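# Put the sponge in the child's toy box

## Task

Pick up the sponge and place it inside the daughter's toy box, leaving it resting there on its own after the robot lets go, with nothing dropped off the table.

## Robot and tools

ROBOT. Two arms, left_arm and right_arm, each with a two-finger gripper and a wrist camera. Scene frame: origin at table-top height, halfway between the arms' nominal bases; +x points out over the table, +z up, left_arm sits on the +y side (arm names do not match image sides). Actual base positions in the scene frame: left_arm (+0.046, +0.262, 0) m, yaw quat_wxyz (+0.999, 0, 0, +0.032); right_arm (+0.018, -0.356, 0) m, quat_wxyz (+1.000, 0, 0, +0.003). A camera stand stands behind the arms.

COMMAND ROW. Every movement is given as a row of 14 numbers, always all 14 even if one arm is idle: first left_arm's six joints then its opening, then right_arm's six joints then its opening. Joint order inside each arm is unusual: shoulder (joint2), elbow (joint3), wrist roll (joint6), wrist pitch (joint4), waist (joint1), wrist yaw (joint5). Joint values are absolute target angles in radians, in the same form as the Joint positions line, not offsets. Wrist pitch has its sign flipped relative to the URDF, in both commands and readings. Ranges: shoulder 0.000 to 3.142, elbow 0.000 to 3.142, wrist roll -2.094 to 2.094, wrist pitch -1.571 to 1.571, waist -2.618 to 3.054, wrist yaw -1.571 to 1.571. The true end stops may differ by up to 0.059 rad; a target more than 0.059 beyond a range end (and beyond the current angle) gets the call rejected; one beyond the real stop is clipped and reported as 'joint sent to its limit'. Opening is absolute on a -1 (closed) to +1 (fully open) scale. To keep a gripper unchanged, repeat its current command; writing 0 means half-closed, not 'no change'.

execute_actions(actions, cameras): actions is a list of actions; each action is a list of up to 15 rows, one per 1/30 s control step, and a short list repeats its final row to fill 15 steps (0.5 s per action). Per step, each joint target is kept within 0.339 rad of the measured angle for waist, shoulder, elbow and 2.2 rad for the wrist joints, and if targets would shift a gripper over 200 mm, that arm's targets are scaled back, so far goals need several actions. Empty actions returns a full status with images.

move(target, speed, blend, opening_speed, grip_force, blocking, cameras): target is one 14-number row or a list of up to 15 rows (absolute joint goals), all sharing a 10 s budget. Joints interpolate together, so the hand traces a curve and nothing is avoided automatically. speed: rad/s of the joint with the longest travel, 0.01 to 12.57, default 0.5; a single value or one per target. blend: rad, corner-rounding per waypoint, default 0 (stop at each). opening_speed: opening-scale units per second, at least 0.2; use it to close gently. grip_force: newtons per finger pad, 10 to 50, one value or one per arm [left, right]; it persists; lower force closes slowly. blocking=false returns after about 0.5 s while motion continues; a new move then replaces it. The result adds a 'move:' line: done, off_target (resting more than 0.035 rad from target), moving, held, fault, plus limits=held if steps were withheld. done does not prove contact or a grasp.

wait(seconds 0 to 10, cameras): let time pass holding the last command; returns early when a running move ends. stop(cameras): brake the current move. zoom_image(camera, region): camera is cam_high, cam_low, cam_left_wrist or cam_right_wrist; region [x0, y0, x1, y1] in pixels of its latest image, top-left origin, at most 504 by 504. read_manual(section='licences') only gives licence text. finished_scene(scene=1) ends the episode permanently; call it only once the sponge rests in the box.

RESULTS. end_effector_position (m) and end_effector_quat_wxyz are in each arm's own base frame; the point is between the finger pads, about 1 cm short of the tips. Fingers point along gripper +z and open along its y. Reported poses can be a few cm off at long reach. Joint positions and Joint velocities: per arm, joints in the order above, then the pad gap in metres (0.094 fully open). Joint targets: what joints are currently driven to; resend these to hold still. Tool commands: present gripper commands. grip_measured: measured opening on the -1..+1 scale, reading a bit wide when empty; a squeezed object stops it just below its width. Joint torques are total drive output with offsets and noise; entries 1, 2 and 5 wrap at ±28 N m. 'joint command not followed' means the clearance check altered targets. Action-based calls also list joint readings at some steps. Cameras are 896x504; fixed cameras use the scene frame, wrist cameras their arm's base frame.

CAUTIONS. The sponge is soft: close with opening_speed and moderate grip_force rather than slamming shut. Nothing may fall or be left off the table. Avoid fast contacts, hard presses on the table or fixtures, dropping the sponge from height, and letting go while it moves. Keep the two arms and grippers apart; a clash between them can fail the task, and the clearance check does not separate the grippers. Avoid loading the wrist camera cables. Holding loads or straining against unreachable poses heats motors: MOTOR HOT appears at 75 °C, at 90 °C that arm folds up and stays idle. Any arm stop costs time. Objects may be nudged occasionally, so re-check with cameras before grasping and before finishing.

Each tool is called after "Emit:" as a command line: name --argument value for each argument, lists and objects as JSON in quotes; but a table of rows of numbers goes row by row, as --pt "numbers of a row", without its own name.

## Session

Emit:
execute_actions --actions '[]'

Scene clock: 0.00 s.
left_arm: end_effector_position=(+0.3432, +0.0219, +0.3020) grip_measured=+1.000 end_effector_quat_wxyz=(+0.668, +0.036, +0.743, +0.028) | right_arm: end_effector_position=(+0.3479, +0.0871, +0.2989) grip_measured=+1.000 end_effector_quat_wxyz=(+0.703, -0.175, +0.655, +0.214)
Joint names: [shoulder, elbow, wrist roll, wrist pitch, waist, wrist yaw]
Joint positions: left_arm=[0.84 0.654 0.105 -0.077 0.133 0.139 0.094] | right_arm=[1.02 0.515 0.09 -0.602 -0.045 -0.599 0.094]
Joint velocities: within noise
Joint torques (N m): no reading
Motor temperatures (°C): left_arm=[26 26 23 24 23 26 24] | right_arm=[27 28 24 23 24 23 23]
Heat: left arm: 26 °C; right arm: 28 °C.
Joint targets: left_arm=[0.833 0.660 0.104 -0.069 0.133 0.139] | right_arm=[1.011 0.529 0.089 -0.613 -0.045 -0.599]
Tool commands: left_gripper/opening=+1.0 right_gripper/opening=+1.0

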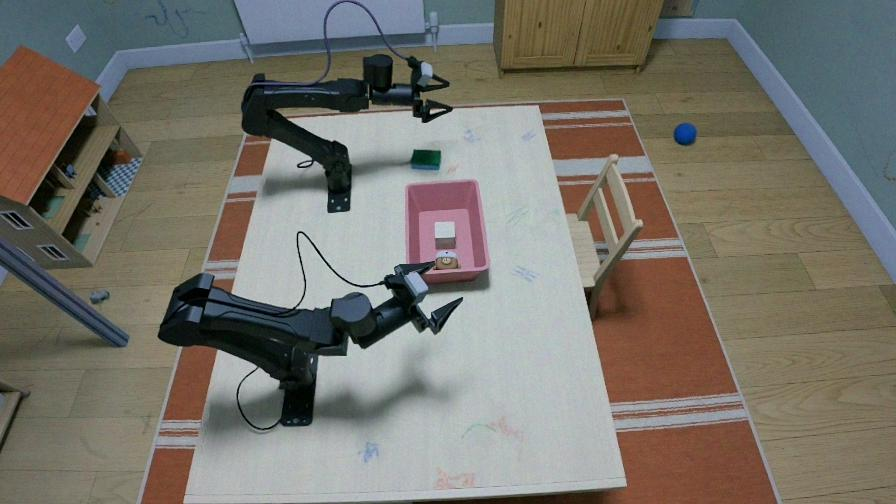

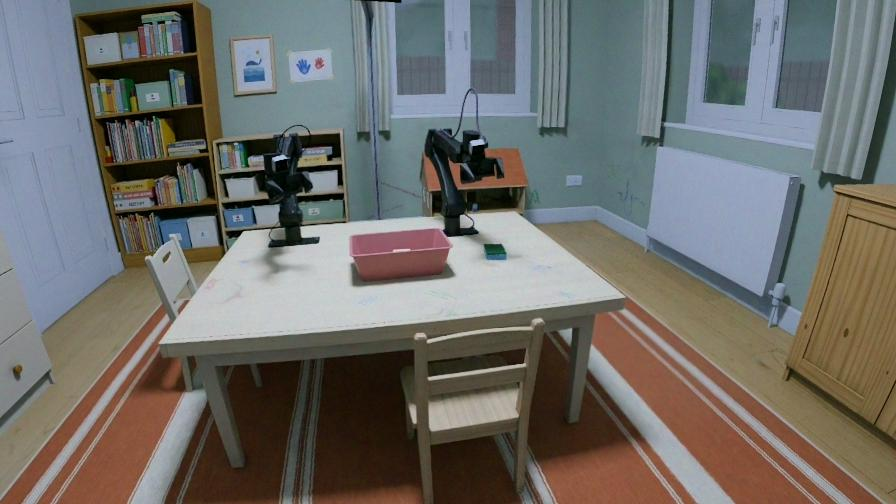

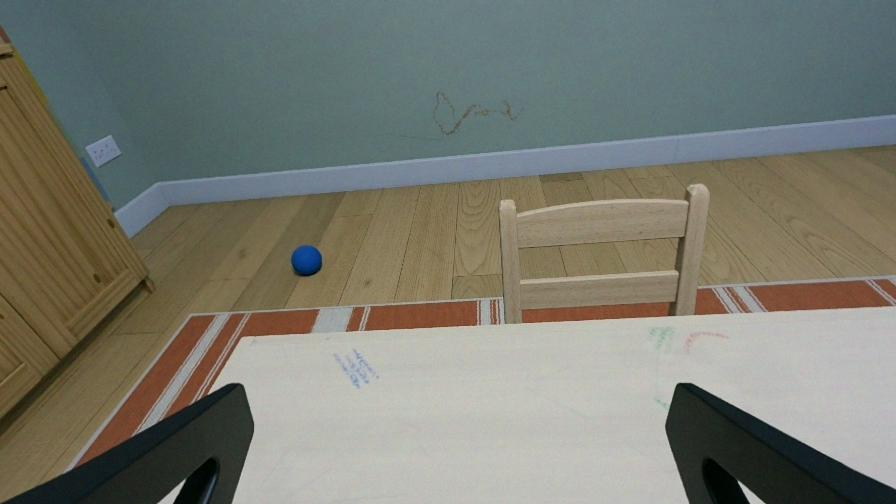

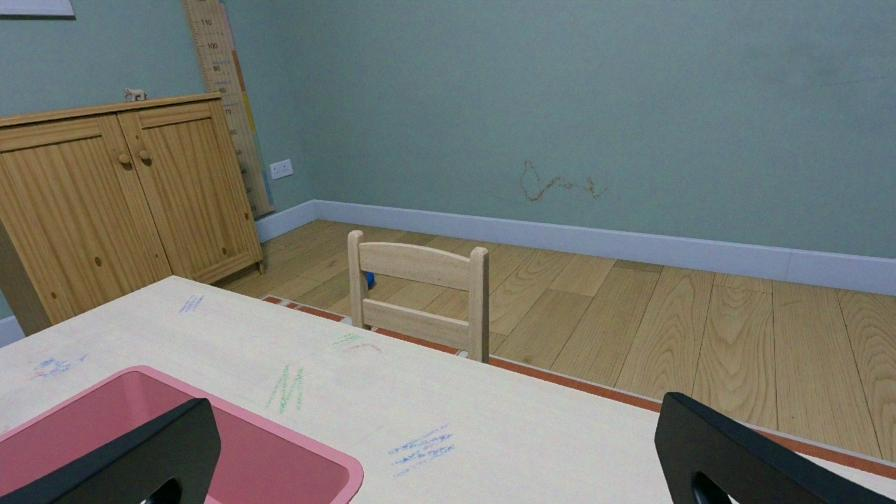

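Emit:
zoom_image --camera "cam_high" --region '[370, 120, 510, 300]'

Emit:
zoom_image --camera "cam_low" --region '[330, 210, 530, 300]'

Scaled by 2.800 from the camera's 896x504 image, which has a finer 1280x720 frame.

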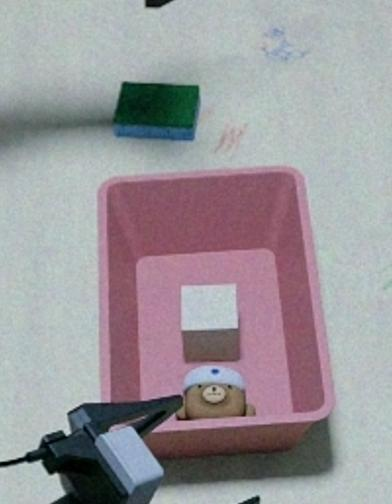

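Scaled by 2.520 from the camera's 896x504 image, which has a finer 1280x720 frame.

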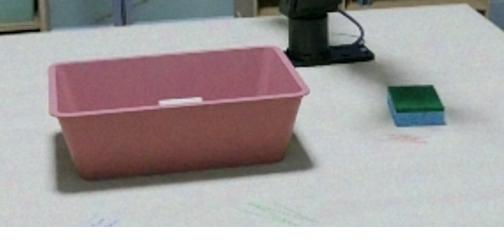

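Emit:
move --target '[1.617,1.449,0.421,1.403,0.209,0,1, 1.011,0.529,0.089,-0.613,-0.045,-0.599,1]' --speed 1.0 --cameras '["cam_left_wrist","cam_high"]'

Scene clock: 82.07 s.
left_arm: end_effector_position=(+0.2725, +0.0569, +0.1458) grip_measured=+1.000 end_effector_quat_wxyz=(-0.002, +0.102, +0.995, -0.002) | right_arm: end_effector_position=(+0.3479, +0.0871, +0.2989) grip_measured=+1.000 end_effector_quat_wxyz=(+0.703, -0.175, +0.655, +0.214)
Joint names: [shoulder, elbow, wrist roll, wrist pitch, waist, wrist yaw]
Joint positions: left_arm=[1.6 1.415 0.408 1.39 0.204 0.003 0.094] | right_arm=[1.02 0.515 0.09 -0.602 -0.045 -0.599 0.094]
Joint torques (N m): left_arm=[-6.05 9.22 0.11 0.16 0.38 -0.1] | right_arm=[-3.28 8.36 -0.02 -1.41 -0.09 0.02]
Motor temperatures (°C): left_arm=[26 33 23 33 22 26 24] | right_arm=[27 32 23 30 24 23 23]
Heat: left arm: 33 °C; right arm: 32 °C.
Joint targets: left_arm=[1.617 1.449 0.421 1.403 0.209 0.000] | right_arm=[1.011 0.529 0.089 -0.613 -0.045 -0.599]
move: done
camera_calibration:
cam_left_wrist: T_world_to_cam=[[-0.209922, -0.977647, -0.0117822, 0.116942], [-0.87675, 0.182896, 0.444813, 0.199327], [-0.432716, 0.103706, -0.895546, 0.330961], [0, 0, 0, 1]] pos_world=[0.342521, 0.0435489, 0.209105]
Images, in order (width x height): cam_high 896x504, cam_left_wrist 896x504.

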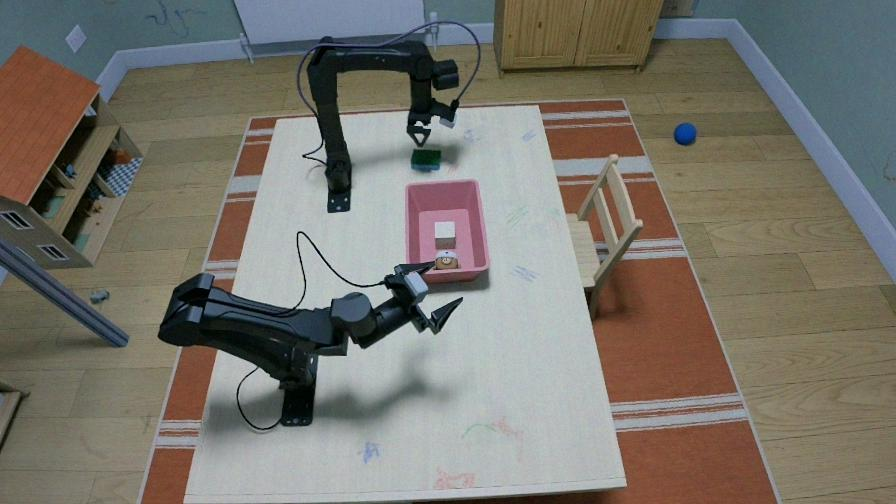

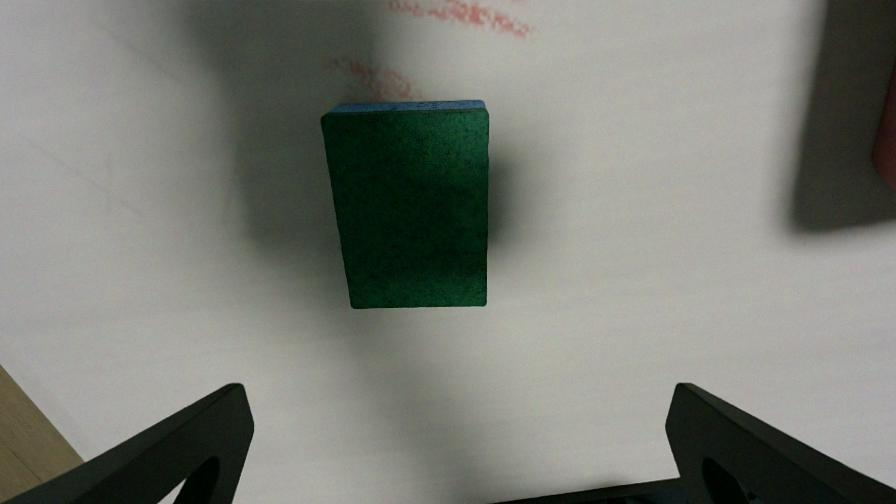

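Emit:
move --pt "1.651 1.206 0.445 1.126 0.268 0 1 1.011 0.529 0.089 -0.613 -0.045 -0.599 1" --pt "1.718 1.039 0.445 0.892 0.268 0 1 1.011 0.529 0.089 -0.613 -0.045 -0.599 1" --speed '[0.5,0.3]' --blend '[0.03,0]' --cameras '["cam_left_wrist","cam_high","cam_low"]'

Scene clock: 110.57 s.
left_arm: end_effector_position=(+0.2802, +0.0764, +0.0314) grip_measured=+1.000 end_effector_quat_wxyz=(+0.009, +0.084, +0.996, +0.003) | right_arm: end_effector_position=(+0.3479, +0.0871, +0.2989) grip_measured=+1.000 end_effector_quat_wxyz=(+0.703, -0.175, +0.655, +0.214)
Joint names: [shoulder, elbow, wrist roll, wrist pitch, waist, wrist yaw]
Joint positions: left_arm=[1.7 1.058 0.433 0.911 0.264 0.001 0.094] | right_arm=[1.02 0.515 0.09 -0.602 -0.045 -0.599 0.094]
Joint torques (N m): left_arm=[-6.54 4.6 0.11 -0.23 0.31 -0.08] | right_arm=[-3.34 8.4 0 -1.39 0.1 0.03]
Motor temperatures (°C): left_arm=[27 33 23 28 22 26 24] | right_arm=[27 33 23 31 24 23 23]
Heat: left arm: 33 °C; right arm: 33 °C.
Joint targets: left_arm=[1.718 1.039 0.445 0.892 0.268 0.000] | right_arm=[1.011 0.529 0.089 -0.613 -0.045 -0.599]
move: done
camera_calibration:
cam_left_wrist: T_world_to_cam=[[-0.175175, -0.984279, -0.0225477, 0.127335], [-0.891804, 0.14893, 0.427207, 0.26079], [-0.417133, 0.0949441, -0.903873, 0.226379], [0, 0, 0, 1]] pos_world=[0.34931, 0.0650002, 0.0960777]
Images, in order (width x height): cam_high 896x504, cam_low 896x504, cam_left_wrist 896x504.

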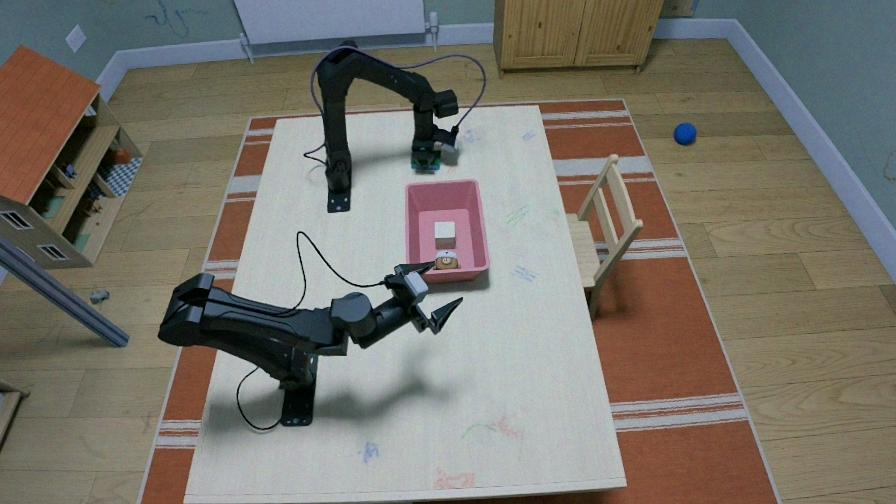

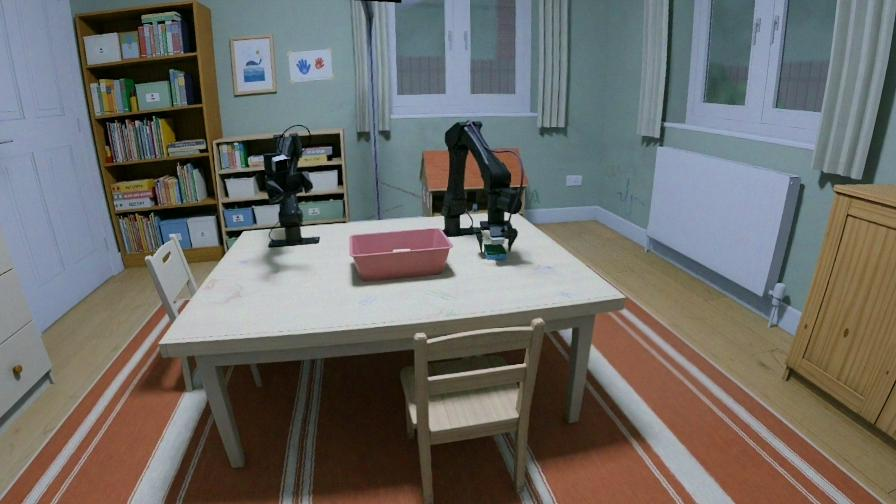

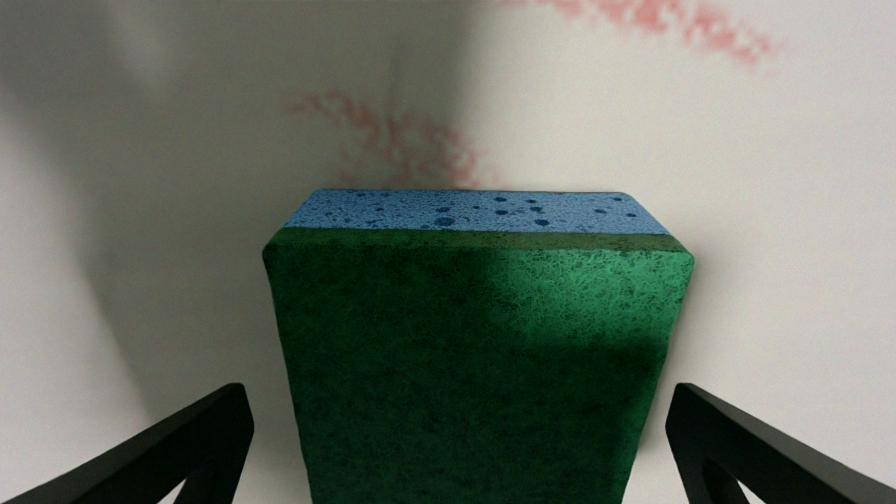

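Emit:
move --pt "1.745 1.004 0.445 0.83 0.268 0 1 1.011 0.529 0.089 -0.613 -0.045 -0.599 1" --pt "1.745 1.004 0.445 0.83 0.268 0 0.28 1.011 0.529 0.089 -0.613 -0.045 -0.599 1" --speed 0.2 --grip_force 20 --cameras '["cam_left_wrist"]'

Scene clock: 126.63 s.
left_arm: end_effector_position=(+0.2816, +0.0762, +0.0192) grip_measured=+0.393 end_effector_quat_wxyz=(+0.011, +0.086, +0.996, +0.001) | right_arm: end_effector_position=(+0.3479, +0.0871, +0.2989) grip_measured=+1.000 end_effector_quat_wxyz=(+0.703, -0.175, +0.655, +0.214)
Joint names: [shoulder, elbow, wrist roll, wrist pitch, waist, wrist yaw]
Joint positions: left_arm=[1.721 1.029 0.437 0.858 0.264 0.005 0.065] | right_arm=[1.02 0.515 0.09 -0.602 -0.045 -0.599 0.094]
Joint torques (N m): left_arm=[-6.13 4.05 0.08 -0.34 0.27 -0.12] | right_arm=[-3.36 8.32 -0.01 -1.4 -0.02 0.04]
Heat: left arm: 31 °C; right arm: 33 °C.
Joint targets: left_arm=[1.745 1.004 0.445 0.830 0.268 0.000] | right_arm=[1.011 0.529 0.089 -0.613 -0.045 -0.599]
grip_force (N): 20, 20
move: done
camera_calibration:
cam_left_wrist: T_world_to_cam=[[-0.178081, -0.983804, -0.0204091, 0.127857], [-0.893373, 0.152947, 0.422482, 0.267452], [-0.412518, 0.0934688, -0.906141, 0.214814], [0, 0, 0, 1]] pos_world=[0.350317, 0.064802, 0.0842674]
Images, in order (width x height): cam_left_wrist 896x504.

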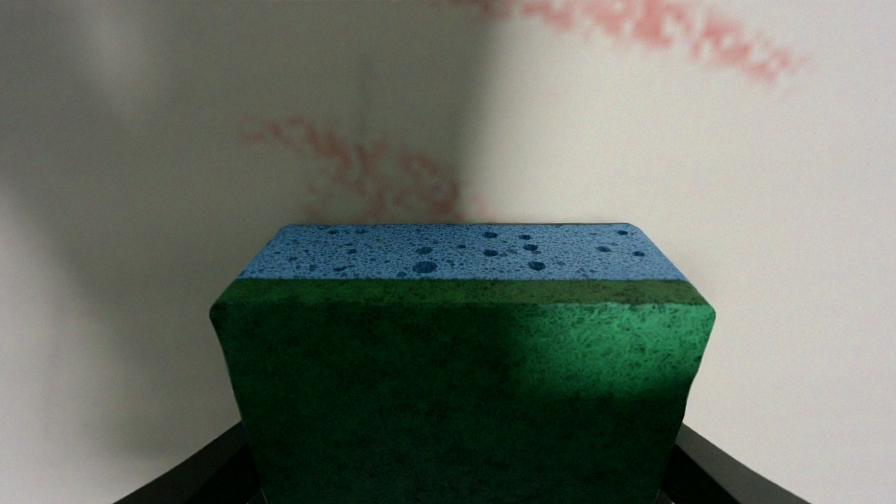

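Emit:
move --pt "1.626 1.498 0.445 1.443 0.268 0 0.28 1.011 0.529 0.089 -0.613 -0.045 -0.599 1" --pt "1.658 1.619 -0.47 1.27 -0.5 0 0.28 1.011 0.529 0.089 -0.613 -0.045 -0.599 1" --speed '[0.4,0.6]' --blend '[0.1,0]' --cameras '["cam_left_wrist","cam_high","cam_low"]'

Scene clock: 165.50 s.
left_arm: end_effector_position=(+0.3014, -0.1662, +0.1793) grip_measured=+0.393 end_effector_quat_wxyz=(+0.094, +0.023, +0.994, -0.051) | right_arm: end_effector_position=(+0.3479, +0.0871, +0.2989) grip_measured=+1.000 end_effector_quat_wxyz=(+0.703, -0.175, +0.655, +0.214)
Joint names: [shoulder, elbow, wrist roll, wrist pitch, waist, wrist yaw]
Joint positions: left_arm=[1.656 1.586 -0.458 1.286 -0.504 0.005 0.065] | right_arm=[1.02 0.515 0.09 -0.602 -0.045 -0.599 0.094]
Joint torques (N m): left_arm=[-8.36 9.5 -0.16 -0.55 0.32 -0.11] | right_arm=[-3.41 8.5 0 -1.38 -0.05 0.02]
Heat: left arm: 30 °C; right arm: 33 °C.
Joint targets: left_arm=[1.658 1.619 -0.470 1.270 -0.500 0.000] | right_arm=[1.011 0.529 0.089 -0.613 -0.045 -0.599]
grip_force (N): 20, 20
move: done
camera_calibration:
cam_left_wrist: T_world_to_cam=[[-0.0605058, -0.994879, 0.0809569, -0.159271], [-0.961448, 0.0798842, 0.263128, 0.291602], [-0.268248, -0.061915, -0.961358, 0.331377], [0, 0, 0, 1]] pos_world=[0.359614, -0.161233, 0.254738]
Images, in order (width x height): cam_high 896x504, cam_low 896x504, cam_left_wrist 896x504.

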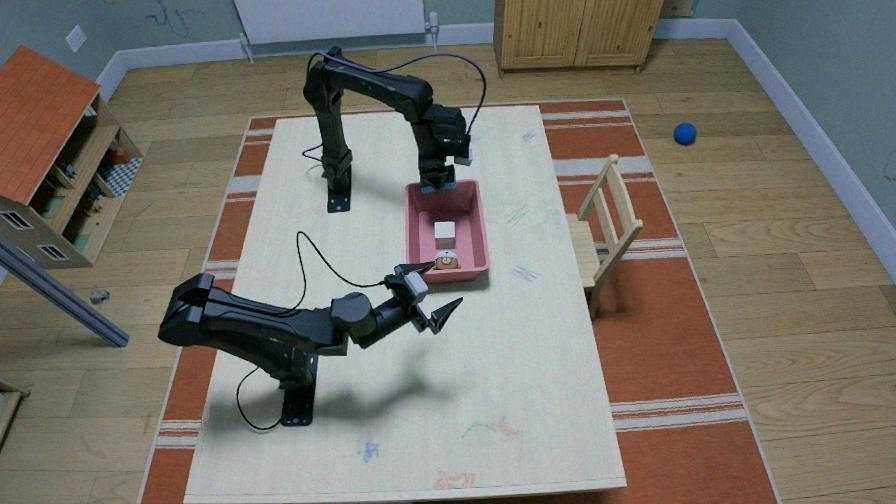

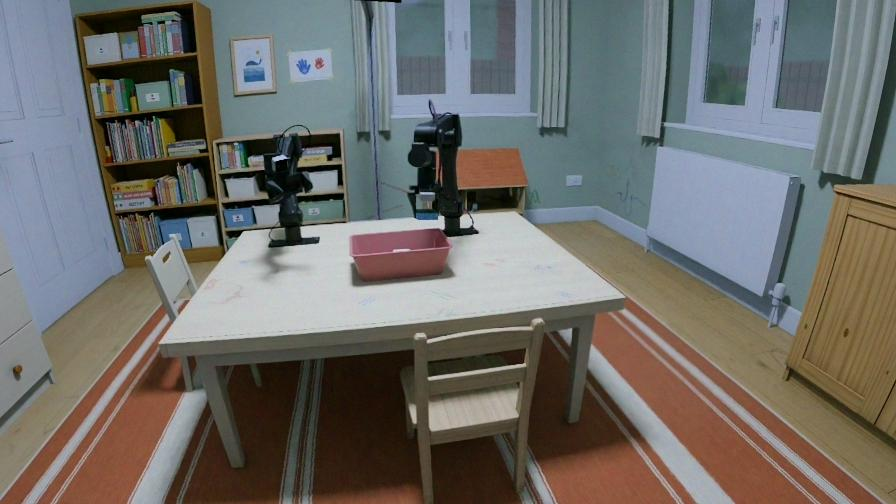

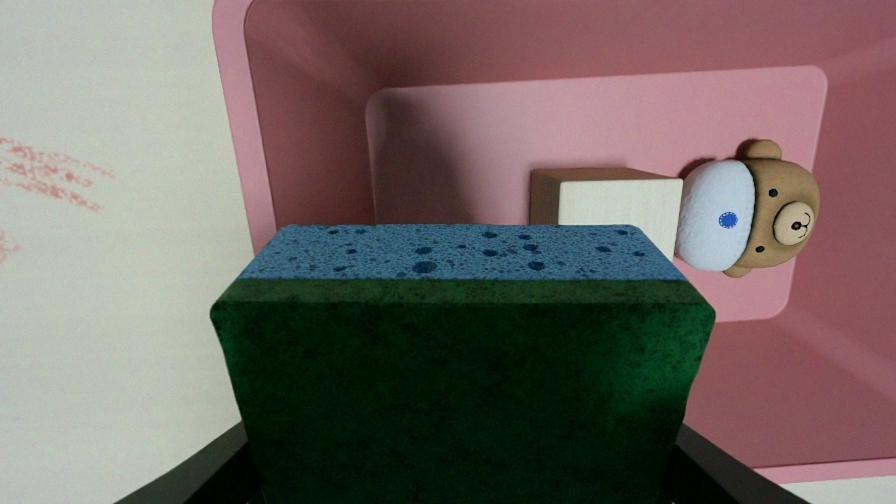

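Emit:
move --pt "1.68 1.45 -0.553 1.079 -0.553 0 0.28 1.011 0.529 0.089 -0.613 -0.045 -0.599 1" --pt "1.729 1.101 -0.553 0.681 -0.553 0 0.28 1.011 0.529 0.089 -0.613 -0.045 -0.599 1" --speed '[0.4,0.3]' --blend '[0.05,0]' --cameras '["cam_left_wrist","cam_high","cam_low"]'

Scene clock: 187.37 s.
left_arm: end_effector_position=(+0.3204, -0.2027, +0.0719) grip_measured=+0.393 end_effector_quat_wxyz=(+0.140, +0.005, +0.984, -0.107) | right_arm: end_effector_position=(+0.3479, +0.0871, +0.2989) grip_measured=+1.000 end_effector_quat_wxyz=(+0.703, -0.175, +0.655, +0.214)
Joint names: [shoulder, elbow, wrist roll, wrist pitch, waist, wrist yaw]
Joint positions: left_arm=[1.69 1.153 -0.546 0.681 -0.549 0.037 0.065] | right_arm=[1.02 0.515 0.09 -0.602 -0.045 -0.599 0.094]
Joint torques (N m): left_arm=[-5.55 3.02 -0.1 -0.64 -0.32 -0.43] | right_arm=[-3.3 8.4 -0.01 -1.39 -0.05 0.01]
Heat: left arm: 33 °C; right arm: 33 °C.
Joint targets: left_arm=[1.729 1.101 -0.553 0.681 -0.553 0.000] | right_arm=[1.011 0.529 0.089 -0.613 -0.045 -0.599]
grip_force (N): 20, 20
move: off_target (left_arm); left_arm: the elbow is farthest, 0.052 rad from its target
camera_calibration:
cam_left_wrist: T_world_to_cam=[[-0.0423885, -0.980505, 0.191869, -0.196647], [-0.983285, 0.0749769, 0.165921, 0.353987], [-0.177072, -0.181629, -0.967293, 0.177876], [0, 0, 0, 1]] pos_world=[0.371232, -0.187047, 0.151055]
Images, in order (width x height): cam_high 896x504, cam_low 896x504, cam_left_wrist 896x504.

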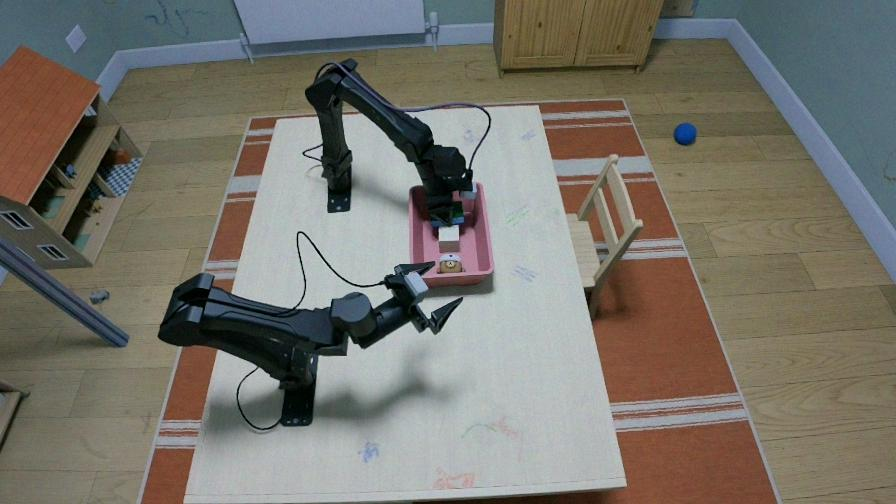

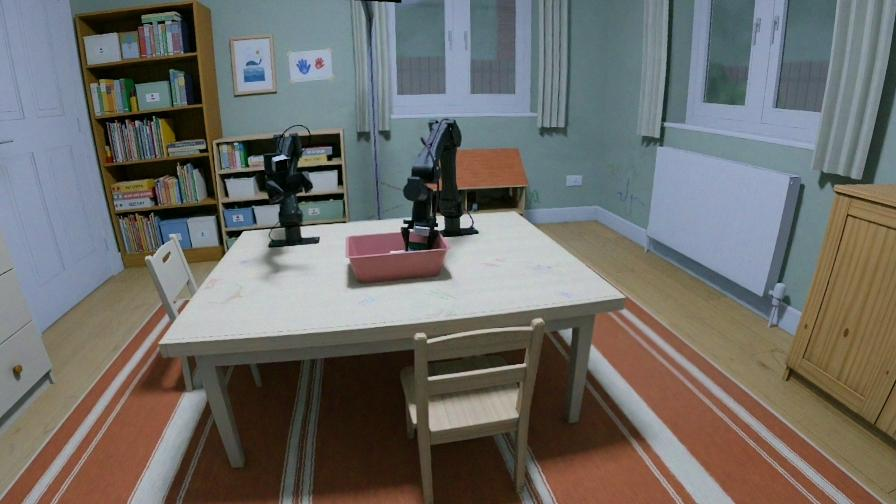

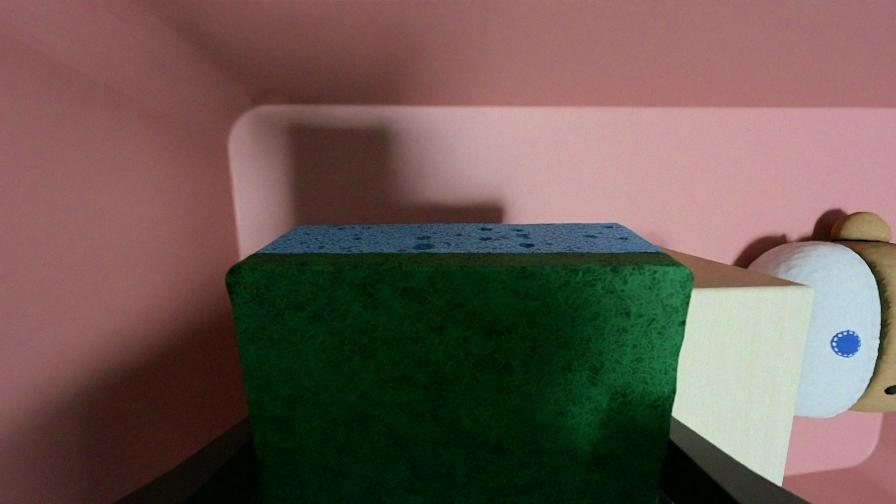

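Emit:
move --pt "1.696 1.302 -0.55 0.915 -0.545 0 0.28 1.011 0.529 0.089 -0.613 -0.045 -0.599 1" --pt "1.696 1.302 -0.55 0.915 -0.523 0 0.28 1.011 0.529 0.089 -0.613 -0.045 -0.599 1" --speed '[0.4,0.3]' --blend '[0.02,0]' --cameras '["cam_left_wrist","cam_high"]'

Scene clock: 218.67 s.
left_arm: end_effector_position=(+0.3128, -0.1829, +0.0939) grip_measured=+0.393 end_effector_quat_wxyz=(+0.105, -0.010, +0.992, -0.070) | right_arm: end_effector_position=(+0.3479, +0.0871, +0.2989) grip_measured=+1.000 end_effector_quat_wxyz=(+0.703, -0.175, +0.655, +0.214)
Joint names: [shoulder, elbow, wrist roll, wrist pitch, waist, wrist yaw]
Joint positions: left_arm=[1.69 1.274 -0.547 0.901 -0.526 0.012 0.065] | right_arm=[1.02 0.515 0.09 -0.602 -0.045 -0.599 0.094]
Joint torques (N m): left_arm=[-8.46 9.1 -0.05 -0.33 0.23 -0.19] | right_arm=[-3.36 8.31 0 -1.4 -0.02 0.04]
Heat: left arm: 30 °C; right arm: 34 °C.
Joint targets: left_arm=[1.696 1.302 -0.550 0.915 -0.523 0.000] | right_arm=[1.011 0.529 0.089 -0.613 -0.045 -0.599]
grip_force (N): 20, 20
move: done; blend cut to 0.011 rad at target 1
camera_calibration:
cam_left_wrist: T_world_to_cam=[[0.000991689, -0.992396, 0.123079, -0.191087], [-0.969841, 0.0290445, 0.242003, 0.321591], [-0.243737, -0.119607, -0.962438, 0.233153], [0, 0, 0, 1]] pos_world=[0.36891, -0.171088, 0.170088]
Images, in order (width x height): cam_high 896x504, cam_left_wrist 896x504.

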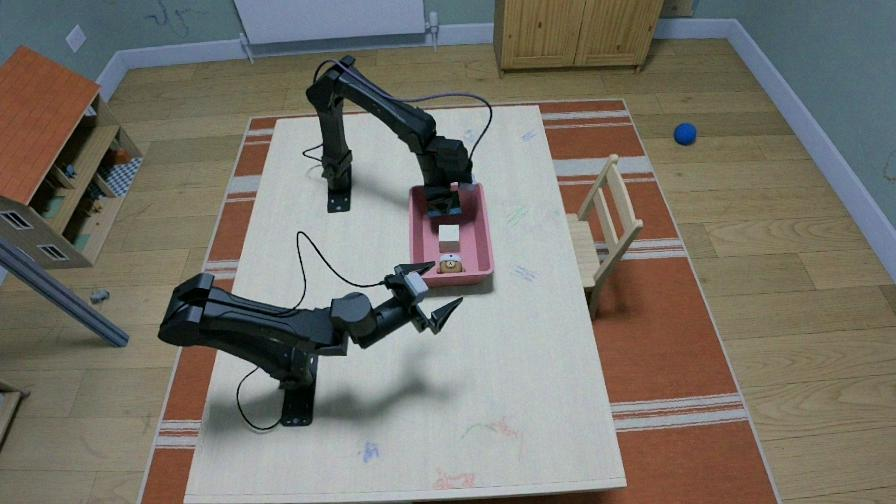

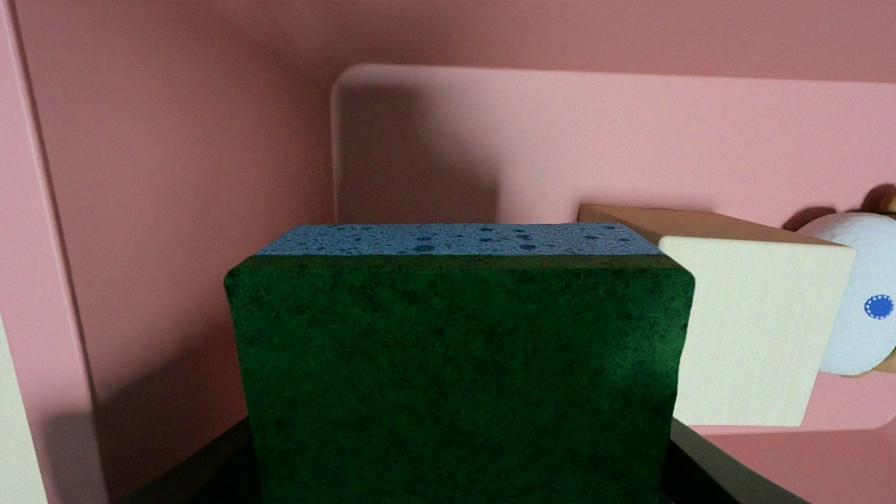

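Emit:
move --pt "1.754 1.165 -0.55 0.72 -0.518 0 0.28 1.011 0.529 0.089 -0.613 -0.045 -0.599 1" --speed '[0.25]' --cameras '["cam_left_wrist","cam_high"]'

Scene clock: 228.63 s.
left_arm: end_effector_position=(+0.3235, -0.1878, +0.0631) grip_measured=+0.393 end_effector_quat_wxyz=(+0.120, -0.011, +0.990, -0.078) | right_arm: end_effector_position=(+0.3479, +0.0871, +0.2989) grip_measured=+1.000 end_effector_quat_wxyz=(+0.703, -0.175, +0.655, +0.214)
Joint names: [shoulder, elbow, wrist roll, wrist pitch, waist, wrist yaw]
Joint positions: left_arm=[1.733 1.187 -0.547 0.738 -0.523 0.012 0.065] | right_arm=[1.02 0.515 0.09 -0.602 -0.045 -0.599 0.094]
Joint torques (N m): left_arm=[-7.41 5.08 -0.05 -0.69 0.39 -0.19] | right_arm=[-3.3 8.39 -0.03 -1.41 -0.05 0.02]
Heat: left arm: 31 °C; right arm: 34 °C.
Joint targets: left_arm=[1.754 1.165 -0.550 0.720 -0.518 0.000] | right_arm=[1.011 0.529 0.089 -0.613 -0.045 -0.599]
grip_force (N): 20, 20
move: done
camera_calibration:
cam_left_wrist: T_world_to_cam=[[-0.0000084968, -0.990102, 0.140353, -0.192539], [-0.976772, 0.030083, 0.212158, 0.343881], [-0.214281, -0.137091, -0.967104, 0.19302], [0, 0, 0, 1]] pos_world=[0.377252, -0.174517, 0.140737]
Images, in order (width x height): cam_high 896x504, cam_left_wrist 896x504.

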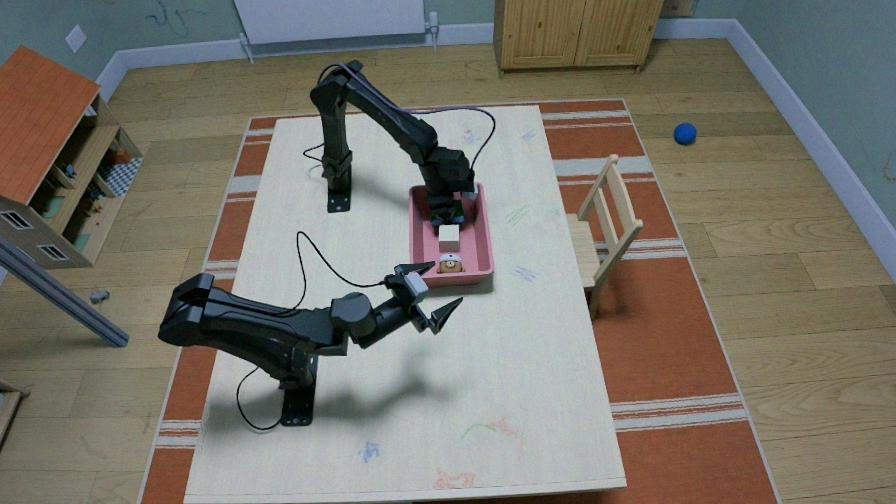

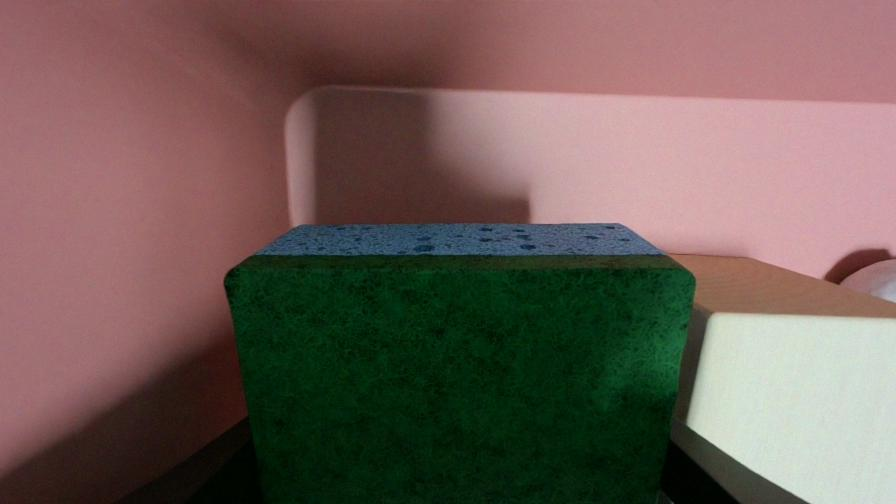

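Emit:
move --pt "1.775 1.11 -0.55 0.644 -0.514 0 0.28 1.011 0.529 0.089 -0.613 -0.045 -0.599 1" --pt "1.775 1.11 -0.55 0.644 -0.514 0 0.62 1.011 0.529 0.089 -0.613 -0.045 -0.599 1" --speed 0.2 --opening_speed 0.3 --cameras '["cam_left_wrist","cam_high"]'

Scene clock: 239.77 s.
left_arm: end_effector_position=(+0.3250, -0.1886, +0.0462) grip_measured=+0.617 end_effector_quat_wxyz=(+0.126, -0.011, +0.989, -0.081) | right_arm: end_effector_position=(+0.3479, +0.0871, +0.2989) grip_measured=+1.000 end_effector_quat_wxyz=(+0.703, -0.175, +0.655, +0.214)
Joint names: [shoulder, elbow, wrist roll, wrist pitch, waist, wrist yaw]
Joint positions: left_arm=[1.75 1.134 -0.547 0.654 -0.523 0.012 0.076] | right_arm=[1.02 0.515 0.09 -0.602 -0.045 -0.599 0.094]
Joint torques (N m): left_arm=[-7.21 4.83 -0.06 -0.64 0.65 -0.19] | right_arm=[-3.3 8.44 0 -1.38 -0.05 0.02]
Heat: left arm: 30 °C; right arm: 34 °C.
Joint targets: left_arm=[1.775 1.110 -0.550 0.644 -0.514 0.000] | right_arm=[1.011 0.529 0.089 -0.613 -0.045 -0.599]
grip_force (N): 20, 20
move: done
camera_calibration:
cam_left_wrist: T_world_to_cam=[[-0.00122189, -0.989148, 0.146918, -0.190634], [-0.97899, 0.0311405, 0.201516, 0.350317], [-0.203904, -0.143585, -0.968404, 0.172351], [0, 0, 0, 1]] pos_world=[0.377868, -0.174727, 0.124319]
Images, in order (width x height): cam_high 896x504, cam_left_wrist 896x504.

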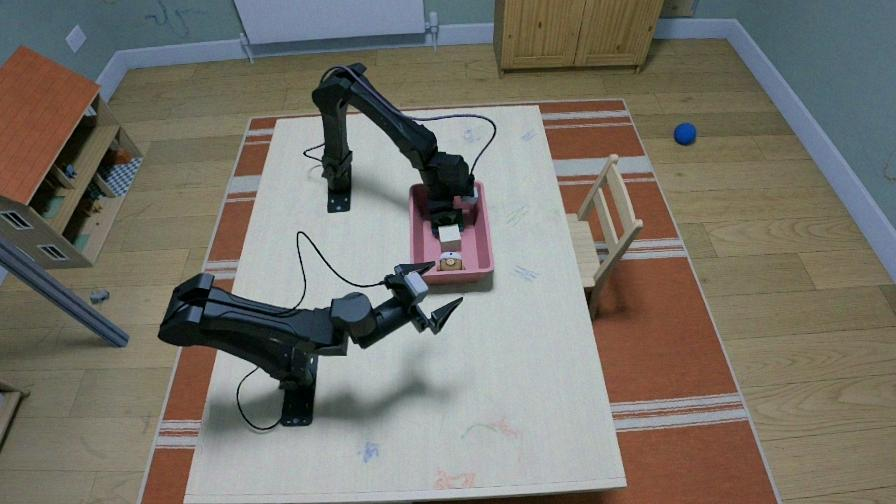

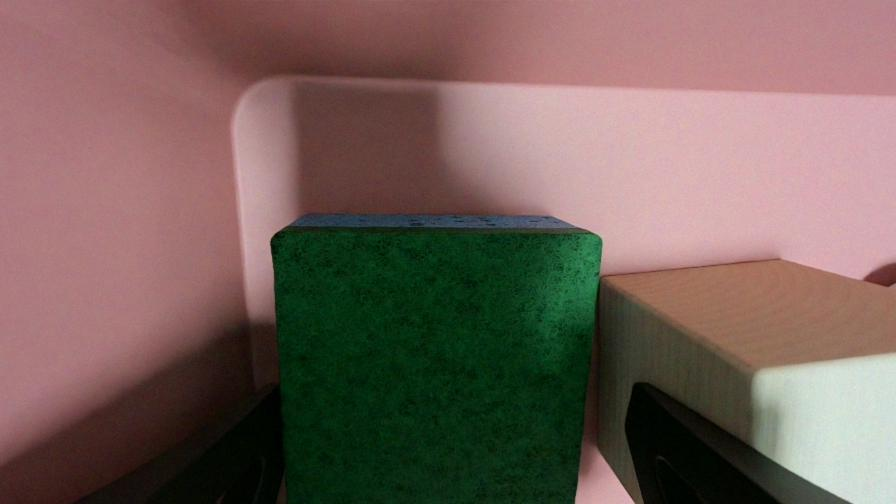

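Emit:
move --pt "1.754 1.165 -0.55 0.72 -0.514 0 0.62 1.011 0.529 0.089 -0.613 -0.045 -0.599 1" --pt "1.696 1.302 -0.55 0.915 -0.512 0 0.62 1.011 0.529 0.089 -0.613 -0.045 -0.599 1" --pt "1.658 1.619 -0.55 1.27 -0.5 0 0.62 1.011 0.529 0.089 -0.613 -0.045 -0.599 1" --pt "1.5 1.5 0 1.1 0.1 0 0.62 1.011 0.529 0.089 -0.613 -0.045 -0.599 1" --speed '[0.25,0.4,0.6,0.7]' --blend '[0.02,0.03,0.06,0]' --cameras '["cam_high","cam_low"]'

Emit:
zoom_image --camera "cam_high" --region '[370, 120, 510, 300]'

Scene clock: 253.03 s.
left_arm: end_effector_position=(+0.3612, +0.0391, +0.2163) grip_measured=+0.618 end_effector_quat_wxyz=(+0.224, -0.057, +0.973, +0.011) | right_arm: end_effector_position=(+0.3479, +0.0871, +0.2989) grip_measured=+1.000 end_effector_quat_wxyz=(+0.703, -0.175, +0.655, +0.214)
Joint names: [shoulder, elbow, wrist roll, wrist pitch, waist, wrist yaw]
Joint positions: left_arm=[1.528 1.525 -0.012 1.115 0.105 -0.001 0.076] | right_arm=[1.02 0.515 0.09 -0.602 -0.045 -0.599 0.094]
Joint torques (N m): left_arm=[-10.09 5.2 0.12 -0.95 -0.43 -0.06] | right_arm=[-3.3 8.29 0 -1.41 0.05 0.02]
Heat: left arm: 30 °C; right arm: 34 °C.
Joint targets: left_arm=[1.500 1.500 0.000 1.100 0.100 0.000] | right_arm=[1.011 0.529 0.089 -0.613 -0.045 -0.599]
grip_force (N): 20, 20
move: done
Images, in order (width x height): cam_high 896x504, cam_low 896x504.

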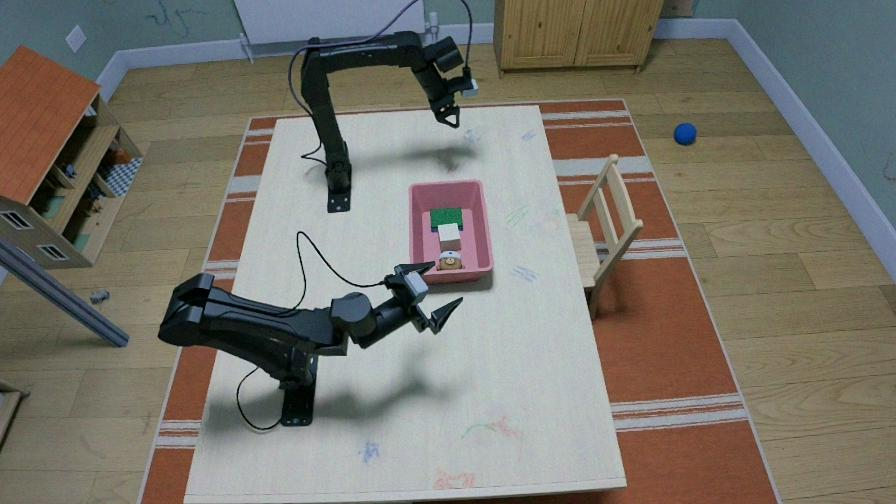

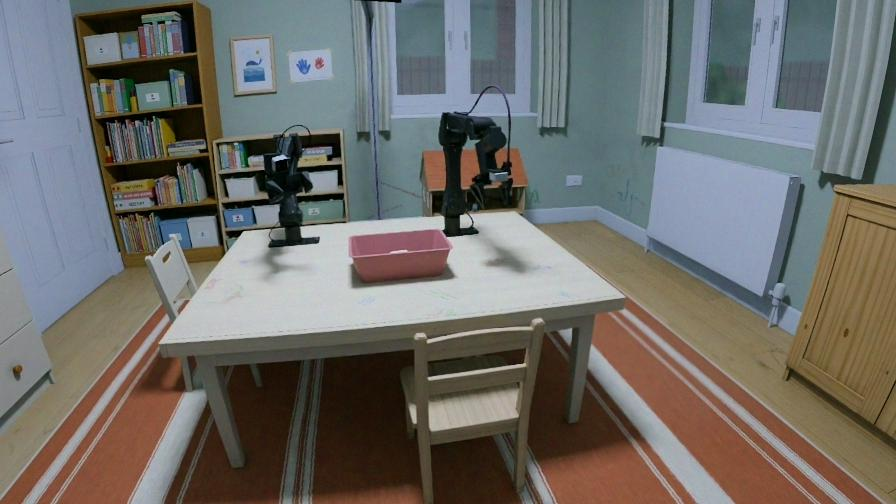

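Scaled by 2.800 from the camera's 896x504 image, which has a finer 1280x720 frame.

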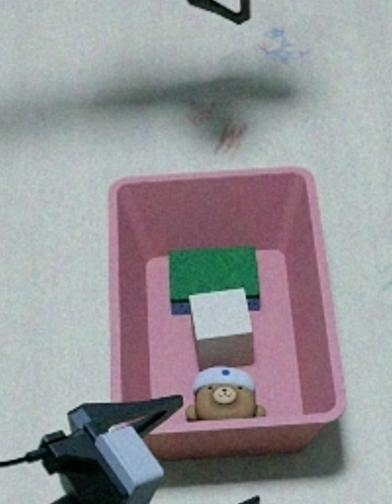

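Emit:
finished_scene

The scene is finished: the task was done.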